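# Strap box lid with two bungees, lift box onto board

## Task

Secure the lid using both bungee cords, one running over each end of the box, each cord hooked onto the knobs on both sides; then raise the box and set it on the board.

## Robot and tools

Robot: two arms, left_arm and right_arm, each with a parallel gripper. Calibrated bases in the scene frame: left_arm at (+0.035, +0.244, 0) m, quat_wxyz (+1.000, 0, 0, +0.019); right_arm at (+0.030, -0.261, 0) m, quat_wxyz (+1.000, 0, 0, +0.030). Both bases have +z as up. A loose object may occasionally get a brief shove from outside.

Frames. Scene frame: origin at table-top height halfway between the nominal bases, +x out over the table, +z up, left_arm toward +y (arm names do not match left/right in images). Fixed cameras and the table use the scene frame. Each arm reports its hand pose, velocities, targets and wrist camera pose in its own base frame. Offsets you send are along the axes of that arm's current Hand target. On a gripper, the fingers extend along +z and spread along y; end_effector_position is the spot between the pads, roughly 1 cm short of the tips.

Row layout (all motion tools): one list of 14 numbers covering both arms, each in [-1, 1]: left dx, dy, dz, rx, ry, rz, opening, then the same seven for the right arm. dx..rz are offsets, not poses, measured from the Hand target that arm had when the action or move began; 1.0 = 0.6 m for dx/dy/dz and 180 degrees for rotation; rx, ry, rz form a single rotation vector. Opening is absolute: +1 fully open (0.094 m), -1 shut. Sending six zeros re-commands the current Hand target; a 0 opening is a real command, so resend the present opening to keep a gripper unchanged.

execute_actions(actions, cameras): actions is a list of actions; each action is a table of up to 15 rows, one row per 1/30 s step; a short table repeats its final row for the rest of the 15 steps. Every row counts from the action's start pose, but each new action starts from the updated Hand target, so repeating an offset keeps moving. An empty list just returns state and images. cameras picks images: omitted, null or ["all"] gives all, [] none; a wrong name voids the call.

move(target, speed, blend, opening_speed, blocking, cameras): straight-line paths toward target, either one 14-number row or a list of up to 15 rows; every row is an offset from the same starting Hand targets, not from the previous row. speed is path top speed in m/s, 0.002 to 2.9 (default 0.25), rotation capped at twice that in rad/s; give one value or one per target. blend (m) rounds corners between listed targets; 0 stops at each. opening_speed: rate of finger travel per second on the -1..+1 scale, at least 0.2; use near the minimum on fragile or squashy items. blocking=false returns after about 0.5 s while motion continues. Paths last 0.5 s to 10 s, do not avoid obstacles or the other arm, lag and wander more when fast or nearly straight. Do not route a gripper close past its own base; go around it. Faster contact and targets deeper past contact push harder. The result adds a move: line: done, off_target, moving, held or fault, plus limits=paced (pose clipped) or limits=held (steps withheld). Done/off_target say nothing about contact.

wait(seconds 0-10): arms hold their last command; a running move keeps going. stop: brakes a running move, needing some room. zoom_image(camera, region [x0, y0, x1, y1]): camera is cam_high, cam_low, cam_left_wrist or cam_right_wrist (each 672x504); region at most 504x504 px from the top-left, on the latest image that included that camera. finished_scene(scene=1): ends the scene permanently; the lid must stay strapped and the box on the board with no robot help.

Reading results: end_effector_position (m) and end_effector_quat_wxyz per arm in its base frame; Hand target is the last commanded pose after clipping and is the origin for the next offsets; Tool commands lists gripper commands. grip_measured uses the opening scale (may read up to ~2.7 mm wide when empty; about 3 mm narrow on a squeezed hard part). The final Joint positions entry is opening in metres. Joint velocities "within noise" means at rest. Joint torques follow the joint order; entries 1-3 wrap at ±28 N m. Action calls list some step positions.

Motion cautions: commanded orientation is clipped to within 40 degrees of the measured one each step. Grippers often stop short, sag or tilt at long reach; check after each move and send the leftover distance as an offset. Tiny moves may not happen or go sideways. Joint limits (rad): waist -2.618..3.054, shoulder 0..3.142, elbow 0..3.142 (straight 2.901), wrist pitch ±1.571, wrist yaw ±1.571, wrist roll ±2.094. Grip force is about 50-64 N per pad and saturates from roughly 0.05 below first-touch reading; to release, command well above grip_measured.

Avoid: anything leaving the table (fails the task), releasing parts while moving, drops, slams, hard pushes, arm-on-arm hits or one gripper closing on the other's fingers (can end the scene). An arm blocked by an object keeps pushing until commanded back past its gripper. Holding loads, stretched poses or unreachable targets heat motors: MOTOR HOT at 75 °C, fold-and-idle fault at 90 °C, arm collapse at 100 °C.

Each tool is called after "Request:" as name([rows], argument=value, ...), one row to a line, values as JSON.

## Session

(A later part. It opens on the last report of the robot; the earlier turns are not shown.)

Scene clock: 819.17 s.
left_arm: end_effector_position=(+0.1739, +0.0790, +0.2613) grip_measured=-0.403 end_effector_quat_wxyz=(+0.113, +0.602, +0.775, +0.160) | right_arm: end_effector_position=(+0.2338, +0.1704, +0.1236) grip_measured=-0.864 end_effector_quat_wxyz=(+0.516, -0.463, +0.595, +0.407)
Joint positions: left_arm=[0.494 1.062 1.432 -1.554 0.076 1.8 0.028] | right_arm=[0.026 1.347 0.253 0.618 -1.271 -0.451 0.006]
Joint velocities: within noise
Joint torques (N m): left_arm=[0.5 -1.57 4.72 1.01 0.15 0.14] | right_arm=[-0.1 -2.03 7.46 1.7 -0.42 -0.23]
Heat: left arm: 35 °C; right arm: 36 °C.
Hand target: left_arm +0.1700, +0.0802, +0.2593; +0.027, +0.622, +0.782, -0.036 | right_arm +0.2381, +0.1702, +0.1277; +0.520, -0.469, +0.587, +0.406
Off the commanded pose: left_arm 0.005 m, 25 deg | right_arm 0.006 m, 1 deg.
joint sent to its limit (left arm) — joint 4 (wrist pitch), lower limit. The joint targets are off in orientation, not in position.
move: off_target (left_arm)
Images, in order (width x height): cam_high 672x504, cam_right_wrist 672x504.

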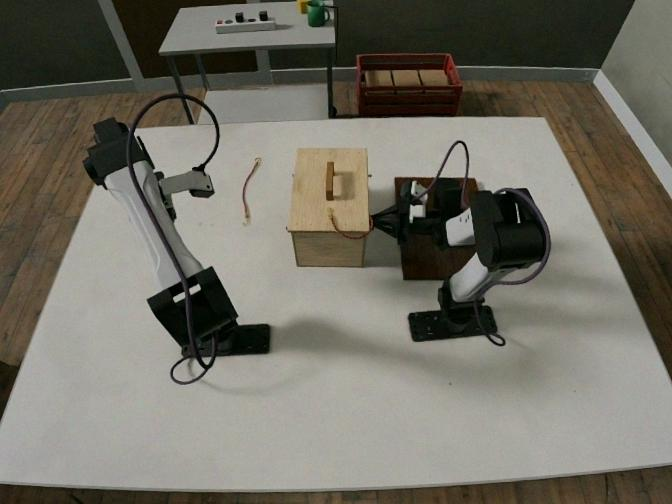

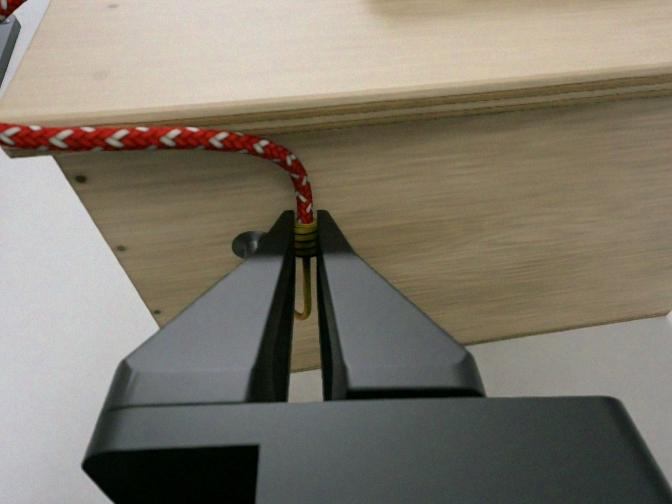

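Request:
move(target=[0, 0, 0, 0, 0, 0, -0.4, -0.0038, 0.0310, -0.0012, 0, 0, 0, -1], speed=0.03, cameras=["cam_right_wrist", "cam_high"])

Request:
zoom_image(camera="cam_right_wrist", region=[230, 180, 370, 320])

Scene clock: 822.93 s.
left_arm: end_effector_position=(+0.1739, +0.0790, +0.2613) grip_measured=-0.403 end_effector_quat_wxyz=(+0.113, +0.602, +0.775, +0.160) | right_arm: end_effector_position=(+0.2277, +0.1714, +0.1301) grip_measured=-0.864 end_effector_quat_wxyz=(+0.528, -0.469, +0.589, +0.394)
Joint positions: left_arm=[0.494 1.062 1.432 -1.554 0.076 1.8 0.028] | right_arm=[0.036 1.273 0.228 0.611 -1.25 -0.445 0.006]
Joint velocities: within noise
Joint torques (N m): left_arm=[0.5 -1.55 4.74 1.02 0.15 0.14] | right_arm=[1.09 -4.55 4.46 1.69 -0.35 0.08]
Heat: left arm: 35 °C; right arm: 36 °C.
Hand target: left_arm +0.1700, +0.0802, +0.2593; +0.027, +0.622, +0.782, -0.036 | right_arm +0.2198, +0.1741, +0.1298; +0.520, -0.468, +0.587, +0.406
Off the commanded pose: left_arm 0.005 m, 25 deg | right_arm 0.008 m, 2 deg.
joint sent to its limit (left arm) — joint 4 (wrist pitch), lower limit. The joint targets are off in orientation, not in position.
move: off_target (left_arm)
Images, in order (width x height): cam_high 672x504, cam_right_wrist 672x504.

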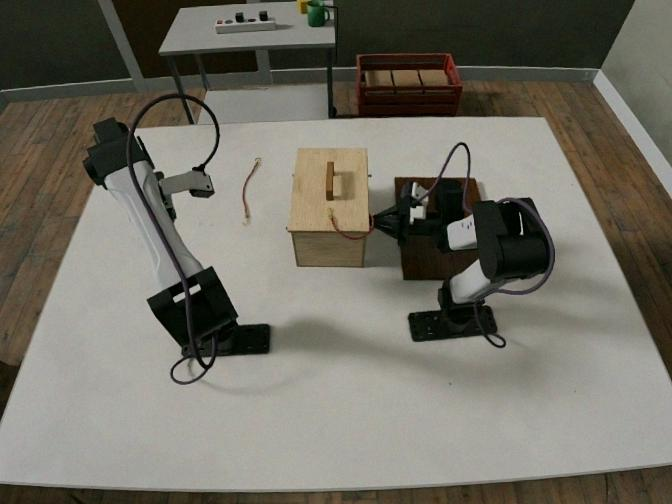

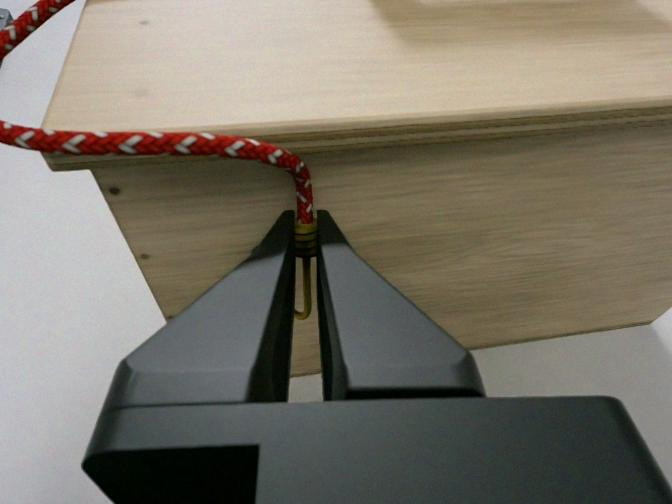

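Scaled by 3.600.

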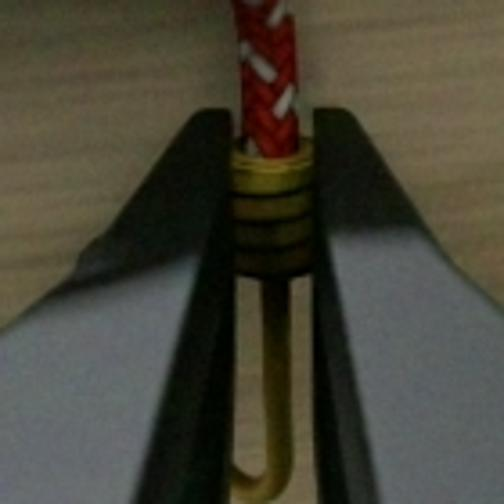

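Request:
move([
  [0, 0, 0, 0, 0, 0, -0.4, 0.0012, -0.0345, 0.0010, 0, 0, 0, -1],
  [0, 0, 0, 0, 0, 0, -0.4, 0.0060, 0.0023, 0.0007, 0, 0, 0, -1],
], speed=[0.05, 0.03], cameras=["cam_right_wrist", "cam_high"])

Request:
zoom_image(camera="cam_right_wrist", region=[230, 180, 370, 320])

Scene clock: 827.13 s.
left_arm: end_effector_position=(+0.1739, +0.0790, +0.2613) grip_measured=-0.403 end_effector_quat_wxyz=(+0.113, +0.602, +0.775, +0.160) | right_arm: end_effector_position=(+0.2273, +0.1710, +0.1297) grip_measured=-0.864 end_effector_quat_wxyz=(+0.531, -0.470, +0.585, +0.393)
Joint positions: left_arm=[0.494 1.062 1.432 -1.554 0.076 1.8 0.028] | right_arm=[0.033 1.282 0.22 0.641 -1.255 -0.443 0.006]
Joint velocities: within noise
Joint torques (N m): left_arm=[0.51 -1.55 4.71 1.02 0.15 0.14] | right_arm=[1.39 -4.03 3.92 1.72 -0.32 0.04]
Heat: left arm: 35 °C; right arm: 36 °C.
Hand target: left_arm +0.1700, +0.0802, +0.2593; +0.027, +0.622, +0.782, -0.036 | right_arm +0.2185, +0.1743, +0.1262; +0.520, -0.468, +0.587, +0.406
Off the commanded pose: left_arm 0.005 m, 25 deg | right_arm 0.010 m, 2 deg.
joint sent to its limit (left arm) — joint 4 (wrist pitch), lower limit. The joint targets are off in orientation, not in position.
move: off_target (left_arm)
Images, in order (width x height): cam_high 672x504, cam_right_wrist 672x504.

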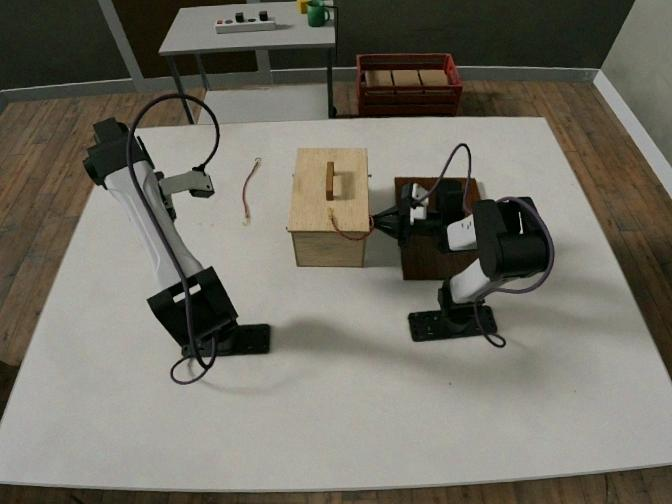

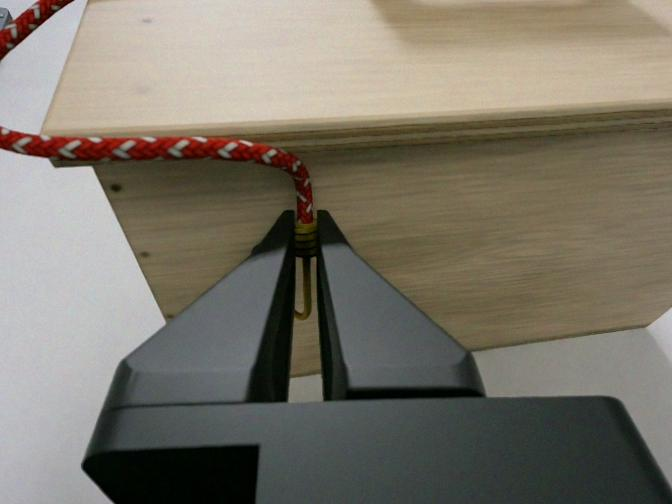

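Scaled by 3.600.

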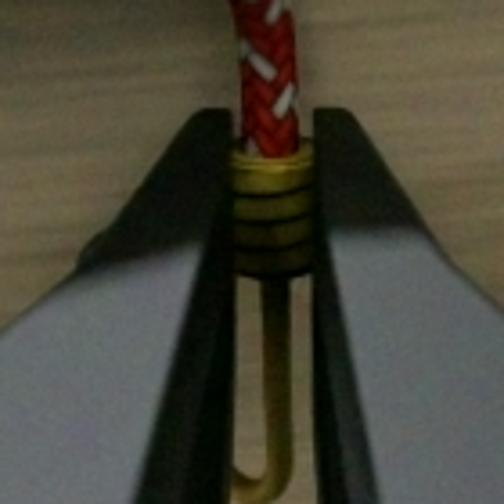

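Request:
move([
  [0, 0, 0, 0, 0, 0, -0.4, -0.0022, -0.0345, -0.0008, 0, 0, 0, -1],
  [0, 0, 0, 0, 0, 0, -0.4, -0.0227, -0.0513, -0.0752, 0, 0, 0, -1],
  [0, 0, 0, 0, 0, 0, -0.4, -0.1083, 0.0203, -0.1290, 0, 0, 0, -1],
  [0, 0, 0, 0, 0, 0, -0.4, -0.3513, 0.0598, -0.0642, -0.02, 0, -0.0025, -1],
  [0, 0, 0, 0, 0, 0, -0.4, -0.5383, 0.0933, 0.0948, -0.0441, 0, -0.0053, -1],
], speed=[0.05, 0.1, 0.15, 0.15, 0.15], blend=[0.005, 0.01, 0.02, 0.03, 0])

Request:
zoom_image(camera="cam_low", region=[300, 120, 420, 270])

Scene clock: 850.73 s.
left_arm: end_effector_position=(+0.1739, +0.0790, +0.2613) grip_measured=-0.403 end_effector_quat_wxyz=(+0.113, +0.602, +0.775, +0.160) | right_arm: end_effector_position=(+0.1839, +0.2821, +0.4277) grip_measured=-0.864 end_effector_quat_wxyz=(+0.484, -0.510, +0.558, +0.441)
Joint positions: left_arm=[0.494 1.062 1.432 -1.554 0.076 1.8 0.028] | right_arm=[0.59 1.128 1.369 -0.467 -0.875 -0.176 0.006]
Joint velocities: within noise
Joint torques (N m): left_arm=[0.5 -1.54 4.74 1.02 0.15 0.14] | right_arm=[0.81 -1.8 10.07 2.09 -0.14 0.04]
Heat: left arm: 35 °C; right arm: 36 °C.
Hand target: left_arm +0.1700, +0.0802, +0.2593; +0.027, +0.622, +0.782, -0.036 | right_arm +0.1835, +0.2836, +0.4384; +0.490, -0.508, +0.554, +0.441
Off the commanded pose: left_arm 0.005 m, 25 deg | right_arm 0.011 m, 1 deg.
joint sent to its limit (left arm) — joint 4 (wrist pitch), lower limit. The joint targets are off in orientation, not in position.
move: off_target (left_arm, right_arm)

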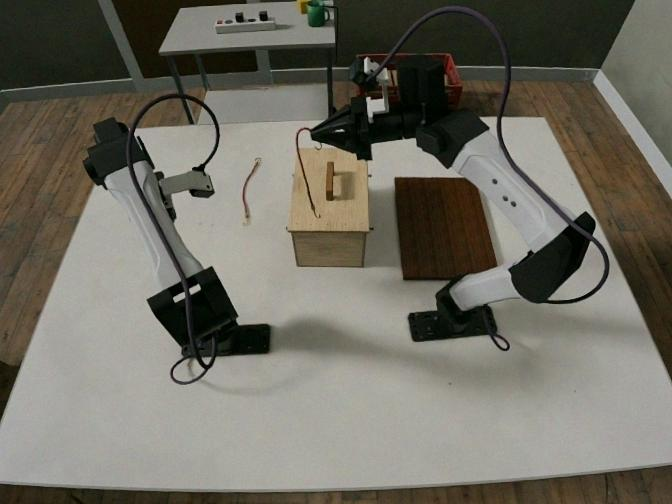

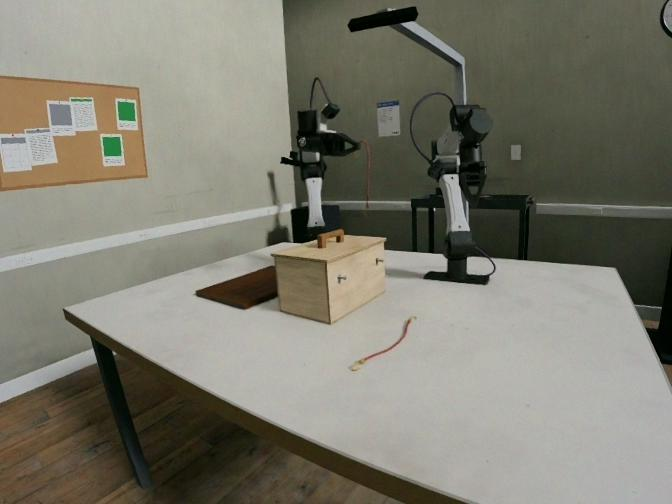

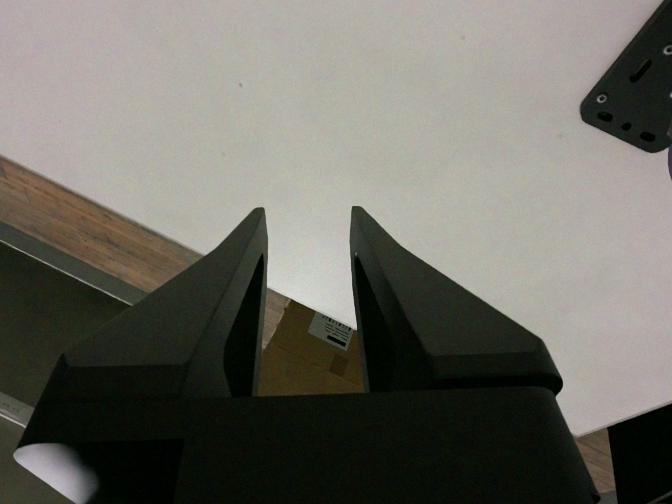

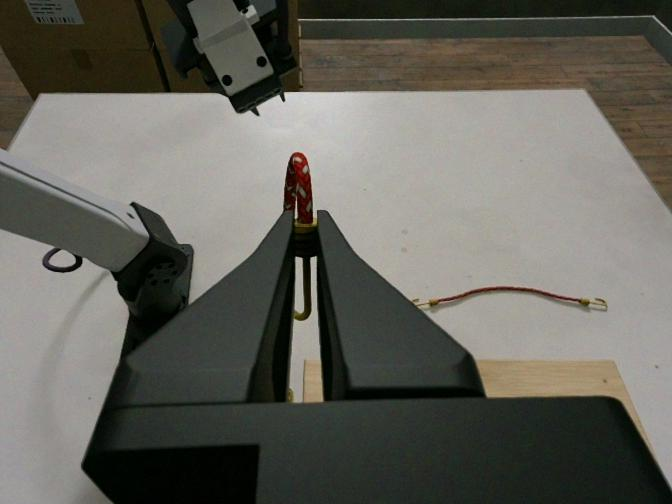

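Scaled by 3.360.

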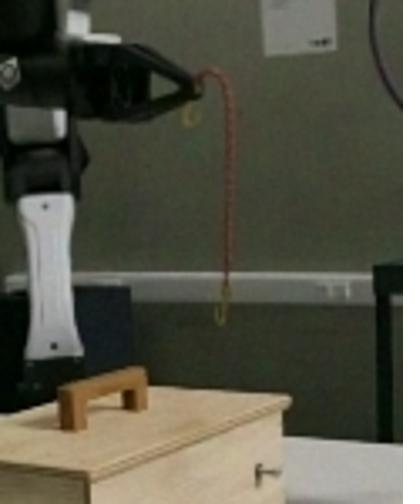

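Request:
zoom_image(camera="cam_high", region=[290, 120, 350, 230])

Request:
zoom_image(camera="cam_low", region=[350, 190, 390, 225])

Scaled by 4.582.

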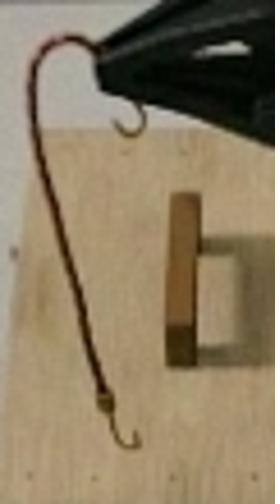

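Scaled by 12.600.

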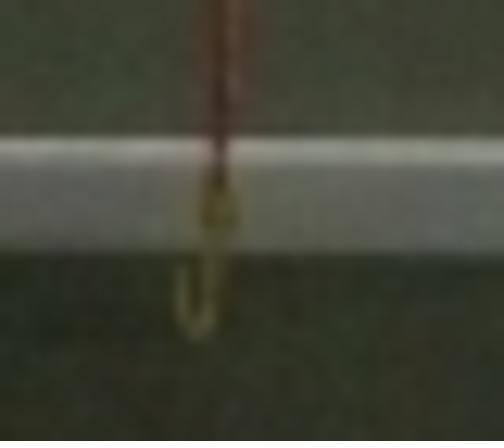

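Request:
move(target=[0, 0, 0, 0, 0, 0, -0.4, -0.0122, -0.0863, 0.0778, 0.2481, 0, 0.0305, -1], speed=0.12, cameras=["cam_high", "cam_low"])

Request:
zoom_image(camera="cam_low", region=[360, 180, 410, 230])

Request:
zoom_image(camera="cam_high", region=[250, 120, 350, 220])

Scene clock: 864.47 s.
left_arm: end_effector_position=(+0.1739, +0.0790, +0.2613) grip_measured=-0.403 end_effector_quat_wxyz=(+0.113, +0.602, +0.775, +0.160) | right_arm: end_effector_position=(+0.2394, +0.3231, +0.4233) grip_measured=-0.864 end_effector_quat_wxyz=(+0.614, -0.273, +0.711, +0.206)
Joint positions: left_arm=[0.494 1.062 1.432 -1.554 0.076 1.8 0.028] | right_arm=[1.103 1.249 1.416 -0.343 0.407 0.028 0.006]
Joint velocities: within noise
Joint torques (N m): left_arm=[0.49 -1.57 4.71 1.01 0.15 0.14] | right_arm=[0.79 -3.17 10.61 2.54 0.05 0.07]
Heat: left arm: 35 °C; right arm: 37 °C.
Hand target: left_arm +0.1701, +0.0802, +0.2593; +0.027, +0.622, +0.782, -0.036 | right_arm +0.2394, +0.3257, +0.4403; +0.625, -0.258, +0.703, +0.220
Off the commanded pose: left_arm 0.005 m, 25 deg | right_arm 0.017 m, 3 deg.
joint sent to its limit (left arm) — joint 4 (wrist pitch), lower limit. The joint targets are off in orientation, not in position.
move: off_target (left_arm, right_arm)
Images, in order (width x height): cam_high 672x504, cam_low 672x504.

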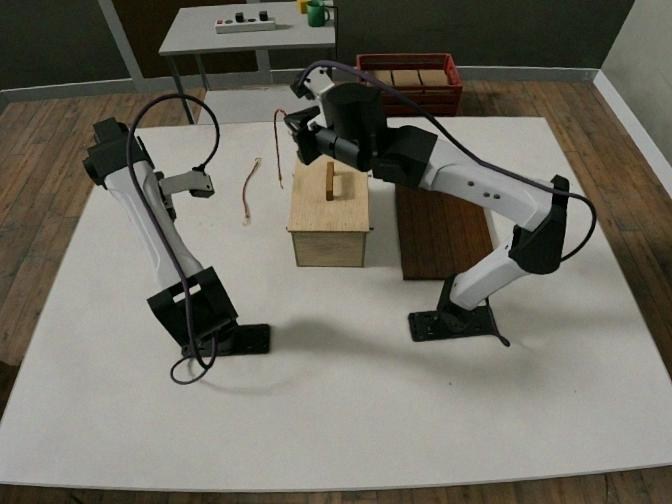

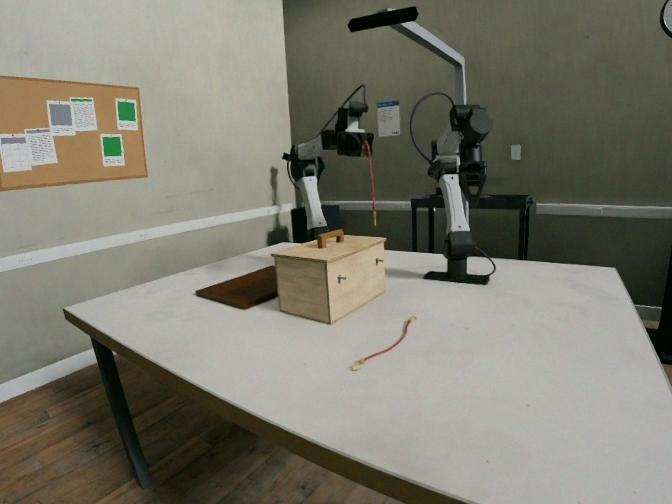

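Scaled by 10.080.

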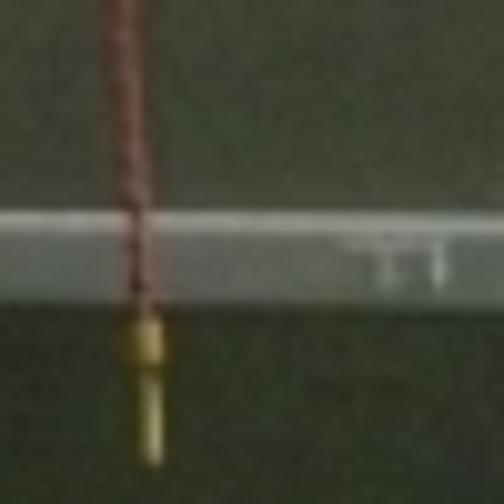

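Scaled by 5.040.

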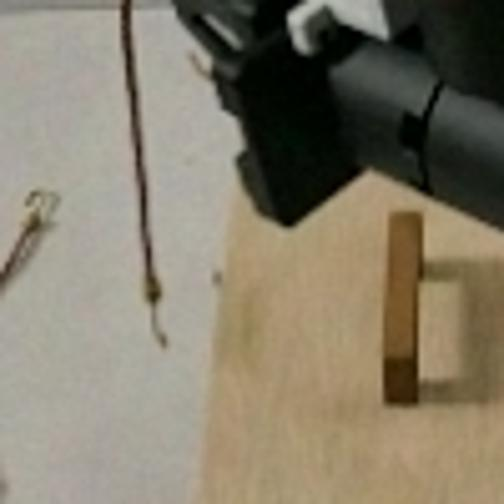

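Request:
move([
  [-0.1098, 0.0262, -0.0098, -0.03, -0.214, -0.033, -0.3, 0, 0, 0, 0, 0, 0, -1],
  [-0.3378, 0.0825, 0.0322, -0.0617, -0.4280, -0.0656, -0.3, 0, 0, 0, 0, 0, 0, -1],
], speed=[0.2, 0.15], blend=[0.03, 0])

Scene clock: 876.13 s.
left_arm: end_effector_position=(+0.2649, -0.1057, +0.2580) grip_measured=-0.303 end_effector_quat_wxyz=(+0.554, +0.378, +0.652, -0.352) | right_arm: end_effector_position=(+0.2396, +0.3229, +0.4233) grip_measured=-0.864 end_effector_quat_wxyz=(+0.614, -0.273, +0.711, +0.206)
Joint positions: left_arm=[0.239 0.995 0.692 -0.226 1.294 0.472 0.033] | right_arm=[1.103 1.249 1.416 -0.343 0.408 0.028 0.006]
Joint velocities: within noise
Joint torques (N m): left_arm=[-0.59 -2.97 6.05 1.8 0.37 0.02] | right_arm=[0.79 -3.15 10.61 2.53 0.09 0.07]
Heat: left arm: 35 °C; right arm: 40 °C.
Hand target: left_arm +0.2638, -0.1072, +0.2564; +0.558, +0.382, +0.650, -0.347 | right_arm +0.2394, +0.3257, +0.4403; +0.625, -0.258, +0.703, +0.220
Off the commanded pose: left_arm 0.002 m, 1 deg | right_arm 0.017 m, 3 deg.
move: off_target (right_arm)

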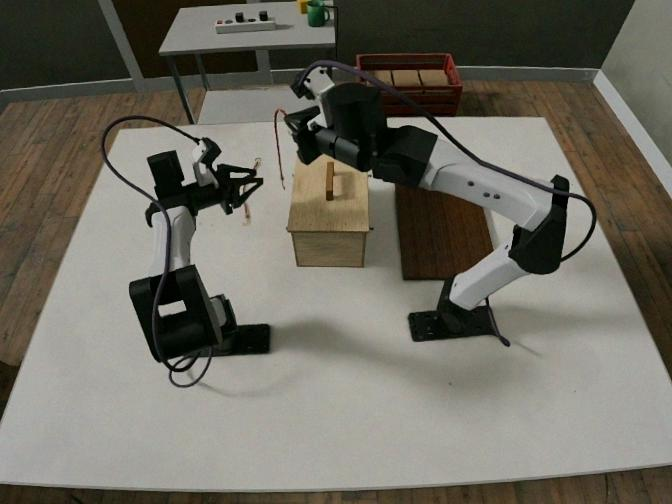

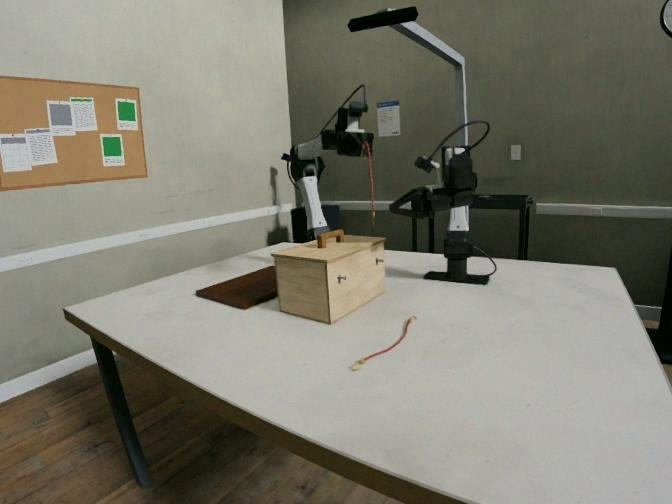

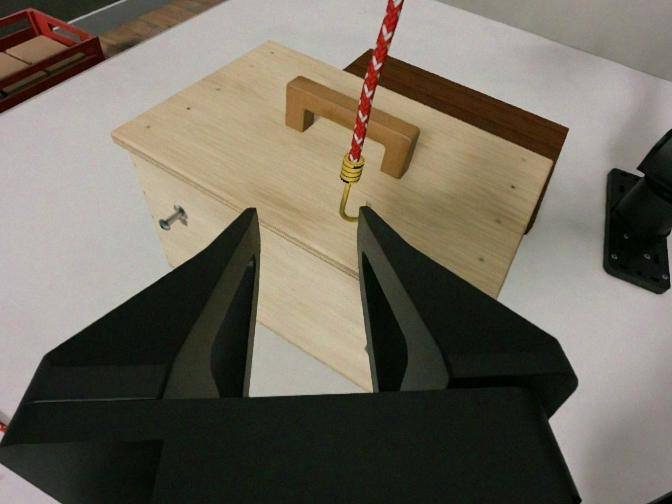

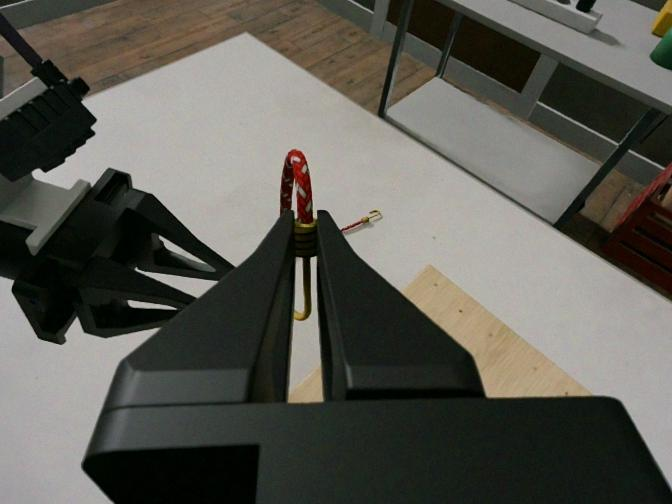

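Request:
zoom_image(camera="cam_left_wrist", region=[300, 130, 400, 240])

Scaled by 4.582.

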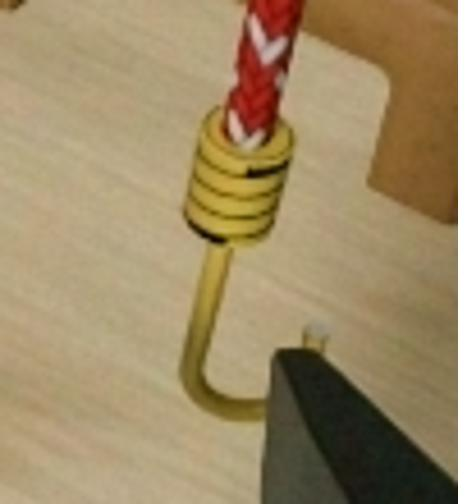

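Request:
move(target=[0, -0.0263, 0.0417, 0, 0, 0, -0.3, 0, 0, 0, 0, 0, 0, -1], speed=0.08, cameras=["cam_left_wrist"])

Request:
zoom_image(camera="cam_left_wrist", region=[240, 150, 370, 290])

Scene clock: 882.37 s.
left_arm: end_effector_position=(+0.2624, -0.1355, +0.2545) grip_measured=-0.303 end_effector_quat_wxyz=(+0.553, +0.380, +0.653, -0.352) | right_arm: end_effector_position=(+0.2396, +0.3229, +0.4233) grip_measured=-0.864 end_effector_quat_wxyz=(+0.614, -0.273, +0.711, +0.206)
Joint positions: left_arm=[0.085 0.939 0.611 -0.027 1.155 0.288 0.033] | right_arm=[1.103 1.249 1.416 -0.343 0.408 0.028 0.006]
Joint velocities: within noise
Joint torques (N m): left_arm=[-0.62 -2.61 6.13 2.02 0.23 0.03] | right_arm=[0.79 -3.15 10.62 2.53 0.09 0.07]
Heat: left arm: 35 °C; right arm: 41 °C.
Hand target: left_arm +0.2614, -0.1366, +0.2533; +0.558, +0.382, +0.650, -0.347 | right_arm +0.2394, +0.3257, +0.4403; +0.625, -0.258, +0.703, +0.220
Off the commanded pose: left_arm 0.002 m, 1 deg | right_arm 0.017 m, 3 deg.
move: off_target (right_arm)
Images, in order (width x height): cam_left_wrist 672x504.

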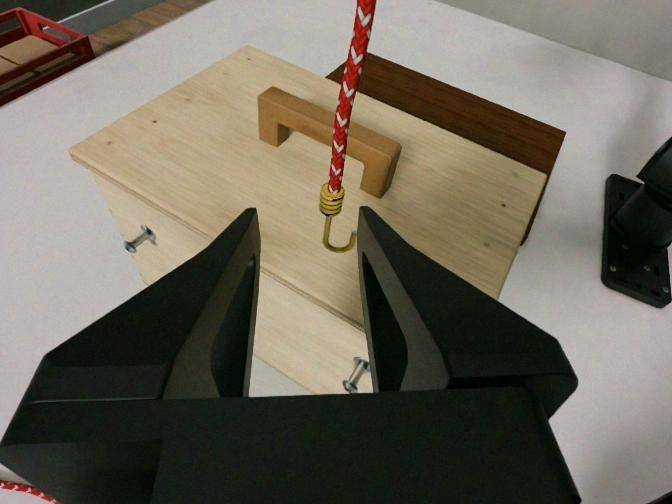

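Scaled by 3.600.

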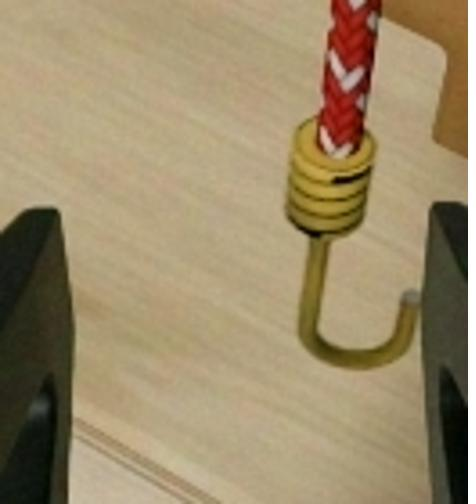

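Request:
wait(seconds=0.1, cameras=["cam_left_wrist"])

Request:
zoom_image(camera="cam_left_wrist", region=[240, 150, 370, 290])

Scene clock: 889.50 s.
left_arm: end_effector_position=(+0.2625, -0.1354, +0.2545) grip_measured=-0.303 end_effector_quat_wxyz=(+0.553, +0.379, +0.653, -0.351) | right_arm: end_effector_position=(+0.2396, +0.3229, +0.4233) grip_measured=-0.864 end_effector_quat_wxyz=(+0.614, -0.272, +0.711, +0.206)
Joint positions: left_arm=[0.085 0.939 0.611 -0.027 1.154 0.287 0.033] | right_arm=[1.103 1.249 1.416 -0.343 0.408 0.028 0.006]
Joint velocities: within noise
Joint torques (N m): left_arm=[-0.62 -2.61 6.26 1.98 0.25 0.04] | right_arm=[0.79 -3.15 10.62 2.53 0.08 0.07]
Heat: left arm: 35 °C; right arm: 42 °C.
Hand target: left_arm +0.2613, -0.1366, +0.2534; +0.558, +0.382, +0.650, -0.347 | right_arm +0.2394, +0.3257, +0.4403; +0.625, -0.258, +0.703, +0.220
Tool commands: left_gripper/opening=-0.3 right_gripper/opening=-1.0
Off the commanded pose: left_arm 0.002 m, 1 deg | right_arm 0.017 m, 3 deg.
wait: 0.10 s; at rest from the start
Images, in order (width x height): cam_left_wrist 672x504.

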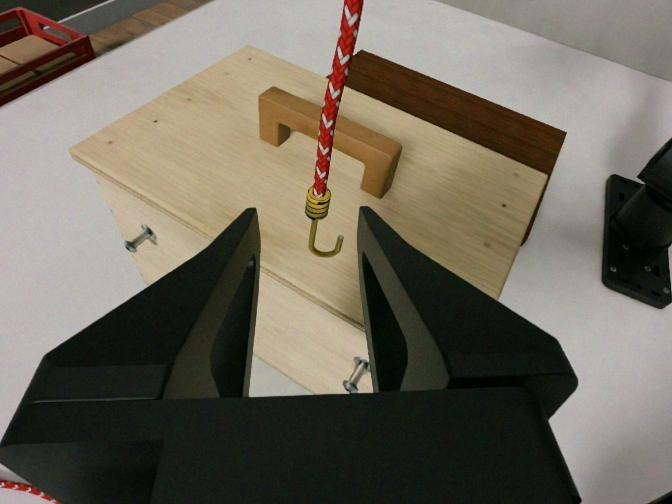

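Scaled by 3.600.

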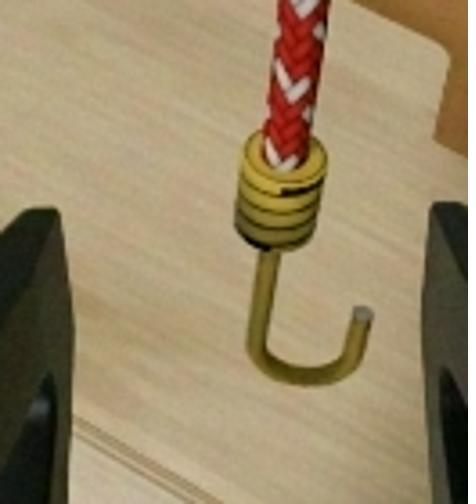

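Request:
wait(seconds=1.0, cameras=["cam_left_wrist"])

Request:
zoom_image(camera="cam_left_wrist", region=[240, 150, 370, 290])

Request:
wait(seconds=1.0, cameras=["cam_left_wrist"])

Request:
zoom_image(camera="cam_left_wrist", region=[240, 150, 370, 290])

Scene clock: 891.80 s.
left_arm: end_effector_position=(+0.2625, -0.1354, +0.2545) grip_measured=-0.303 end_effector_quat_wxyz=(+0.553, +0.379, +0.653, -0.352) | right_arm: end_effector_position=(+0.2396, +0.3229, +0.4233) grip_measured=-0.864 end_effector_quat_wxyz=(+0.614, -0.272, +0.711, +0.206)
Joint positions: left_arm=[0.085 0.939 0.611 -0.027 1.154 0.286 0.033] | right_arm=[1.103 1.249 1.416 -0.343 0.408 0.028 0.006]
Joint velocities: within noise
Joint torques (N m): left_arm=[-0.59 -2.59 6.26 1.98 0.24 0.04] | right_arm=[0.79 -3.15 10.61 2.53 0.08 0.07]
Heat: left arm: 35 °C; right arm: 43 °C.
Hand target: left_arm +0.2613, -0.1366, +0.2534; +0.558, +0.382, +0.650, -0.347 | right_arm +0.2394, +0.3257, +0.4403; +0.625, -0.258, +0.703, +0.220
Tool commands: left_gripper/opening=-0.3 right_gripper/opening=-1.0
Off the commanded pose: left_arm 0.002 m, 1 deg | right_arm 0.017 m, 3 deg.
wait: 1.00 s; at rest from the start
Images, in order (width x height): cam_left_wrist 672x504.

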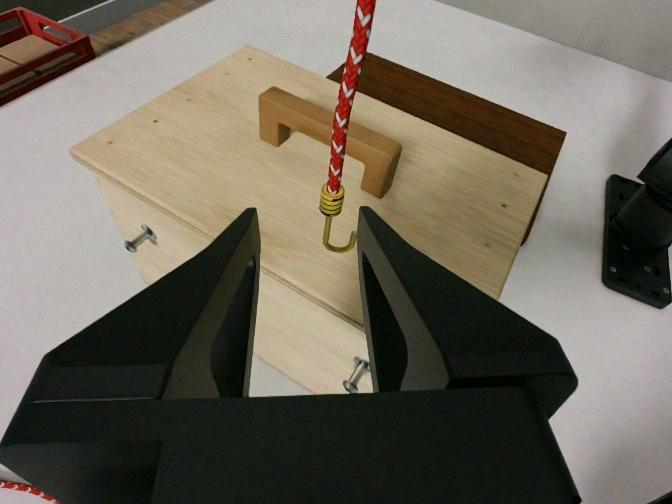

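Scaled by 3.600.

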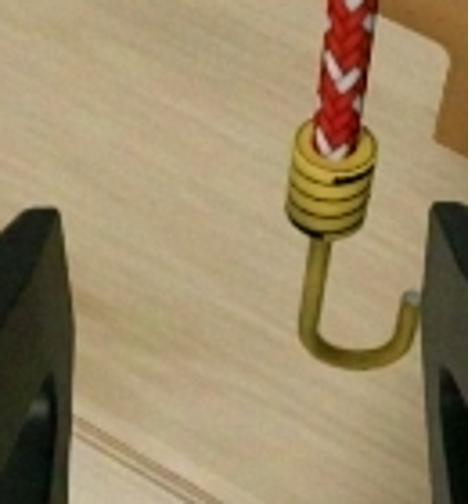

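Scene clock: 892.80 s.
left_arm: end_effector_position=(+0.2625, -0.1354, +0.2545) grip_measured=-0.303 end_effector_quat_wxyz=(+0.553, +0.379, +0.653, -0.352) | right_arm: end_effector_position=(+0.2396, +0.3229, +0.4233) grip_measured=-0.864 end_effector_quat_wxyz=(+0.614, -0.272, +0.711, +0.206)
Joint positions: left_arm=[0.085 0.939 0.611 -0.027 1.154 0.286 0.033] | right_arm=[1.103 1.249 1.416 -0.343 0.408 0.028 0.006]
Joint velocities: within noise
Joint torques (N m): left_arm=[-0.61 -2.61 6.27 1.98 0.25 0.04] | right_arm=[0.79 -3.15 10.62 2.54 0.09 0.07]
Heat: left arm: 35 °C; right arm: 43 °C.
Hand target: left_arm +0.2613, -0.1366, +0.2534; +0.558, +0.382, +0.650, -0.347 | right_arm +0.2394, +0.3257, +0.4403; +0.625, -0.258, +0.703, +0.220
Tool commands: left_gripper/opening=-0.3 right_gripper/opening=-1.0
Off the commanded pose: left_arm 0.002 m, 1 deg | right_arm 0.017 m, 3 deg.
wait: 1.00 s; at rest by 0.17 s
Images, in order (width x height): cam_left_wrist 672x504.

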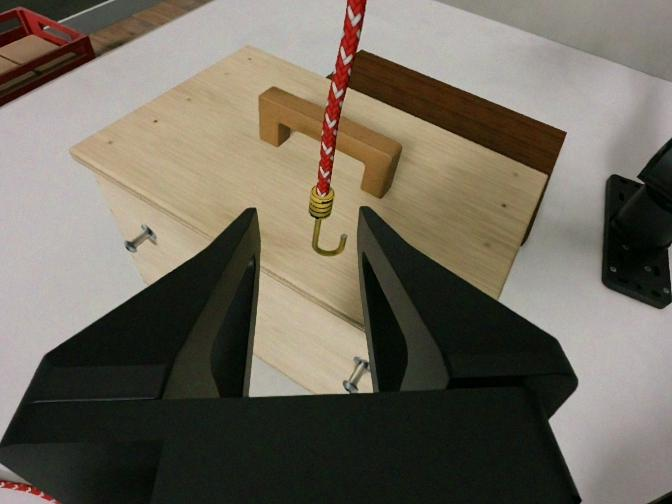

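Scaled by 3.600.

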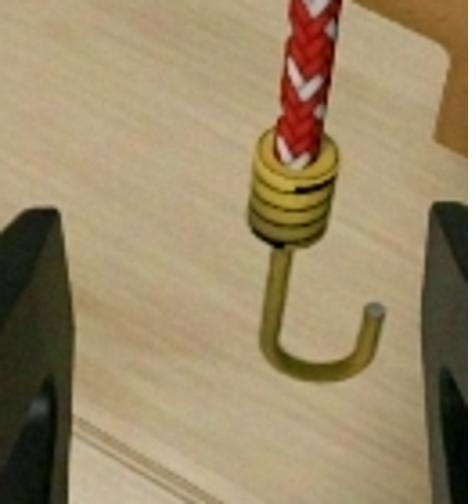

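Request:
move(target=[-0.0092, -0.0093, 0.0375, 0, 0, 0, -0.3, 0, 0, 0, 0, 0, 0, -1], speed=0.06, cameras=["cam_left_wrist"])

Request:
zoom_image(camera="cam_left_wrist", region=[240, 180, 370, 320])

Request:
wait(seconds=0.6, cameras=["cam_left_wrist"])

Request:
zoom_image(camera="cam_left_wrist", region=[240, 180, 370, 320])

Scene clock: 897.63 s.
left_arm: end_effector_position=(+0.2660, -0.1584, +0.2615) grip_measured=-0.303 end_effector_quat_wxyz=(+0.559, +0.384, +0.648, -0.348) | right_arm: end_effector_position=(+0.2396, +0.3229, +0.4233) grip_measured=-0.864 end_effector_quat_wxyz=(+0.614, -0.272, +0.711, +0.206)
Joint positions: left_arm=[-0.039 0.943 0.611 0.066 1.037 0.209 0.033] | right_arm=[1.103 1.249 1.416 -0.343 0.408 0.028 0.006]
Joint velocities: within noise
Joint torques (N m): left_arm=[-0.64 -1.33 6.15 2.11 0.17 0.03] | right_arm=[0.8 -3.15 10.62 2.53 0.08 0.07]
Heat: left arm: 35 °C; right arm: 44 °C.
Hand target: left_arm +0.2673, -0.1595, +0.2559; +0.558, +0.382, +0.650, -0.346 | right_arm +0.2394, +0.3257, +0.4403; +0.625, -0.258, +0.703, +0.220
Off the commanded pose: left_arm 0.006 m, 0 deg | right_arm 0.017 m, 3 deg.
move: off_target (right_arm)
Images, in order (width x height): cam_left_wrist 672x504.

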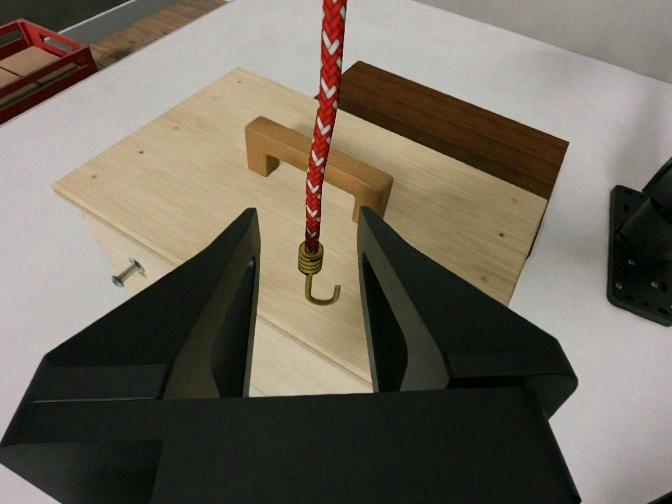

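Scaled by 3.600.

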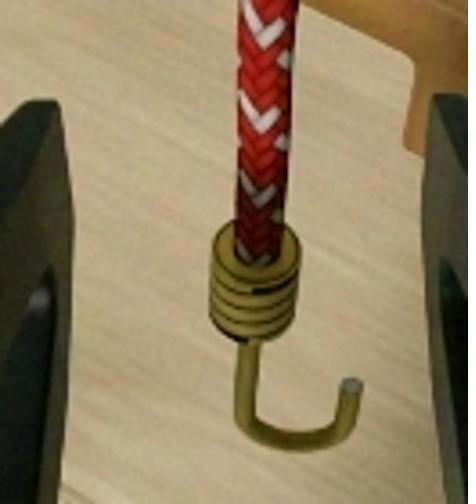

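Scene clock: 898.23 s.
left_arm: end_effector_position=(+0.2661, -0.1583, +0.2616) grip_measured=-0.303 end_effector_quat_wxyz=(+0.559, +0.383, +0.648, -0.347) | right_arm: end_effector_position=(+0.2396, +0.3229, +0.4233) grip_measured=-0.864 end_effector_quat_wxyz=(+0.614, -0.272, +0.711, +0.206)
Joint positions: left_arm=[-0.039 0.943 0.611 0.067 1.036 0.208 0.033] | right_arm=[1.103 1.249 1.416 -0.343 0.408 0.028 0.006]
Joint velocities: within noise
Joint torques (N m): left_arm=[-0.64 -1.35 6.15 2.09 0.17 0.03] | right_arm=[0.79 -3.14 10.62 2.53 0.08 0.07]
Heat: left arm: 35 °C; right arm: 44 °C.
Hand target: left_arm +0.2673, -0.1595, +0.2558; +0.558, +0.382, +0.650, -0.347 | right_arm +0.2394, +0.3257, +0.4403; +0.625, -0.258, +0.703, +0.220
Tool commands: left_gripper/opening=-0.3 right_gripper/opening=-1.0
Off the commanded pose: left_arm 0.006 m, 0 deg | right_arm 0.017 m, 3 deg.
wait: 0.60 s; at rest by 0.17 s
Images, in order (width x height): cam_left_wrist 672x504.

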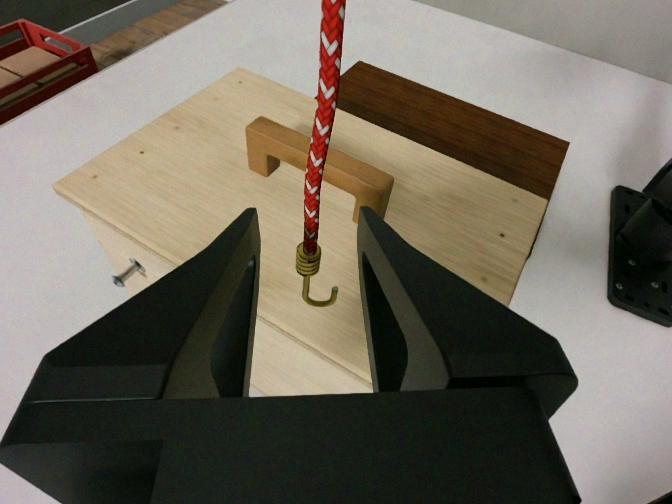

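Scaled by 3.600.

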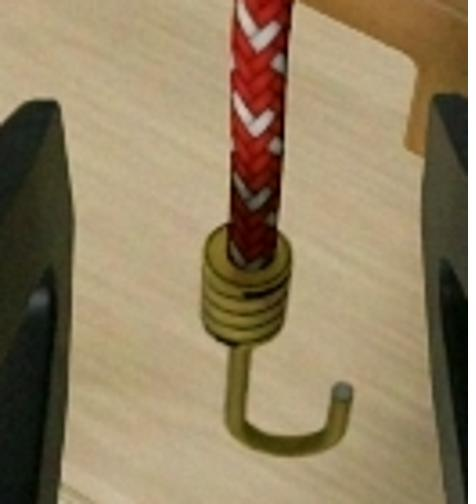

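Request:
move(target=[0, 0, 0, 0, 0, 0, -1, 0, 0, 0, 0, 0, 0, -1], opening_speed=0.7, cameras=["cam_left_wrist"])

Request:
zoom_image(camera="cam_left_wrist", region=[240, 180, 370, 320])

Scene clock: 901.33 s.
left_arm: end_effector_position=(+0.2663, -0.1583, +0.2616) grip_measured=-0.927 end_effector_quat_wxyz=(+0.559, +0.383, +0.648, -0.347) | right_arm: end_effector_position=(+0.2396, +0.3229, +0.4233) grip_measured=-0.864 end_effector_quat_wxyz=(+0.614, -0.272, +0.711, +0.206)
Joint positions: left_arm=[-0.039 0.943 0.611 0.067 1.035 0.207 0.003] | right_arm=[1.103 1.249 1.416 -0.343 0.408 0.028 0.006]
Joint velocities: within noise
Joint torques (N m): left_arm=[-0.64 -1.35 6.15 2.08 0.17 0.03] | right_arm=[0.79 -3.15 10.61 2.53 0.09 0.07]
Heat: left arm: 35 °C; right arm: 44 °C.
Hand target: left_arm +0.2673, -0.1594, +0.2558; +0.558, +0.382, +0.650, -0.346 | right_arm +0.2394, +0.3257, +0.4403; +0.625, -0.258, +0.703, +0.220
Off the commanded pose: left_arm 0.006 m, 0 deg | right_arm 0.017 m, 3 deg.
move: off_target (right_arm)
Images, in order (width x height): cam_left_wrist 672x504.

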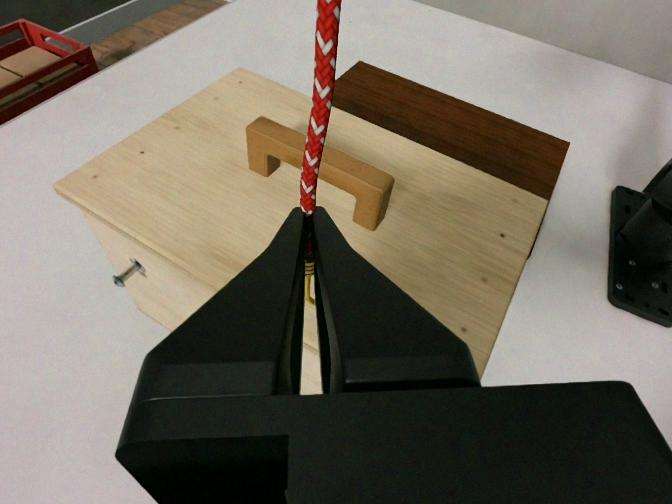

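Scaled by 3.600.

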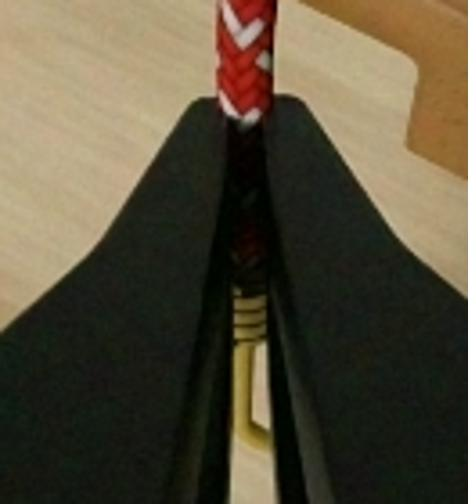

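Request:
move([
  [0, 0, 0, 0, 0, 0, -0.55, 0, 0, 0, 0, 0, 0, -1],
  [0.01, 0, 0, 0, 0, 0, -0.55, 0, 0, 0, 0, 0, 0, -1],
], speed=0.05, opening_speed=1.5, cameras=["cam_left_wrist"])

Request:
zoom_image(camera="cam_left_wrist", region=[240, 180, 370, 320])

Scene clock: 905.50 s.
left_arm: end_effector_position=(+0.2655, -0.1583, +0.2549) grip_measured=-0.553 end_effector_quat_wxyz=(+0.558, +0.382, +0.649, -0.348) | right_arm: end_effector_position=(+0.2396, +0.3229, +0.4233) grip_measured=-0.864 end_effector_quat_wxyz=(+0.614, -0.272, +0.711, +0.206)
Joint positions: left_arm=[-0.039 0.943 0.586 0.089 1.035 0.207 0.021] | right_arm=[1.103 1.249 1.416 -0.343 0.408 0.028 0.006]
Joint velocities: within noise
Joint torques (N m): left_arm=[-0.38 -1.22 6.31 2.09 0.21 0.05] | right_arm=[0.79 -3.15 10.62 2.54 0.08 0.07]
Heat: left arm: 35 °C; right arm: 44 °C.
Hand target: left_arm +0.2668, -0.1588, +0.2499; +0.558, +0.382, +0.650, -0.346 | right_arm +0.2394, +0.3257, +0.4403; +0.625, -0.258, +0.703, +0.220
Off the commanded pose: left_arm 0.005 m, 0 deg | right_arm 0.017 m, 3 deg.
move: off_target (right_arm)
Images, in order (width x height): cam_left_wrist 672x504.

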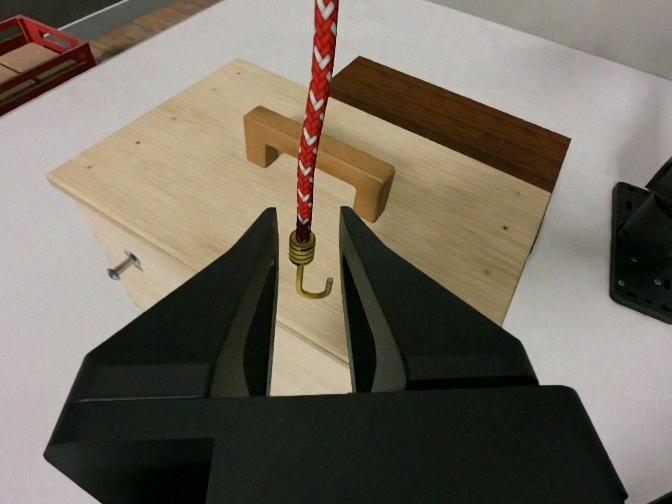

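Scaled by 3.600.

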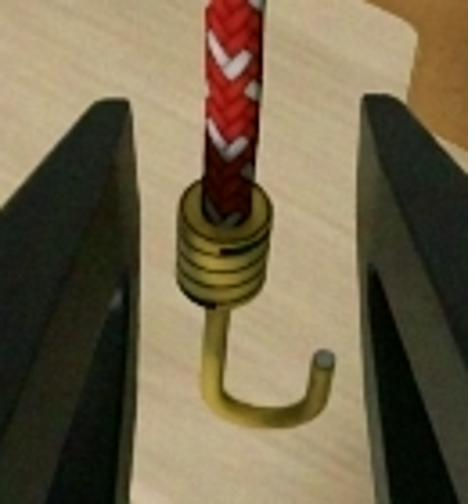

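Request:
move(target=[-0.0062, 0.0, 0.0, 0, 0, 0, -0.55, 0, 0, 0, 0, 0, 0, -1], speed=0.05, cameras=["cam_left_wrist"])

Request:
zoom_image(camera="cam_left_wrist", region=[240, 180, 370, 320])

Scene clock: 908.07 s.
left_arm: end_effector_position=(+0.2655, -0.1583, +0.2550) grip_measured=-0.553 end_effector_quat_wxyz=(+0.558, +0.383, +0.649, -0.348) | right_arm: end_effector_position=(+0.2396, +0.3229, +0.4233) grip_measured=-0.864 end_effector_quat_wxyz=(+0.614, -0.272, +0.711, +0.206)
Joint positions: left_arm=[-0.039 0.943 0.586 0.089 1.035 0.207 0.021] | right_arm=[1.103 1.249 1.416 -0.343 0.408 0.028 0.006]
Joint velocities: within noise
Joint torques (N m): left_arm=[-0.54 -1.26 7.43 1.95 0.19 0.03] | right_arm=[0.77 -3.15 10.62 2.53 0.08 0.07]
Heat: left arm: 35 °C; right arm: 45 °C.
Hand target: left_arm +0.2671, -0.1592, +0.2537; +0.558, +0.382, +0.650, -0.346 | right_arm +0.2394, +0.3257, +0.4403; +0.625, -0.258, +0.703, +0.220
Off the commanded pose: left_arm 0.002 m, 0 deg | right_arm 0.017 m, 3 deg.
move: off_target (right_arm)
Images, in order (width x height): cam_left_wrist 672x504.

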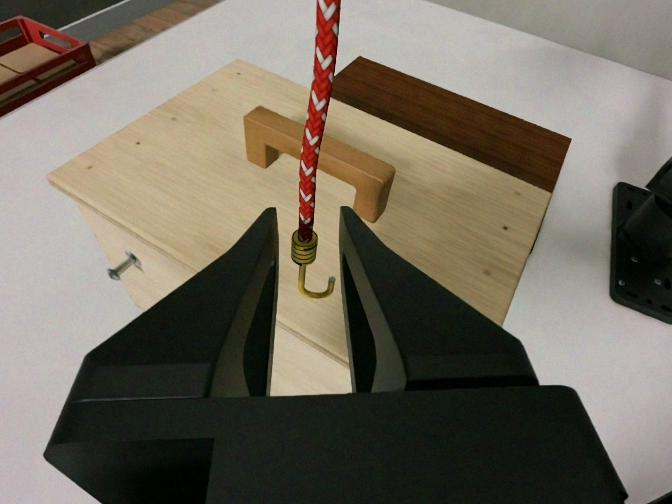

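Scaled by 3.600.

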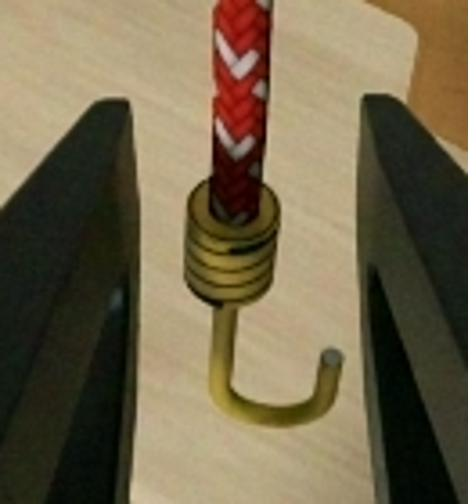

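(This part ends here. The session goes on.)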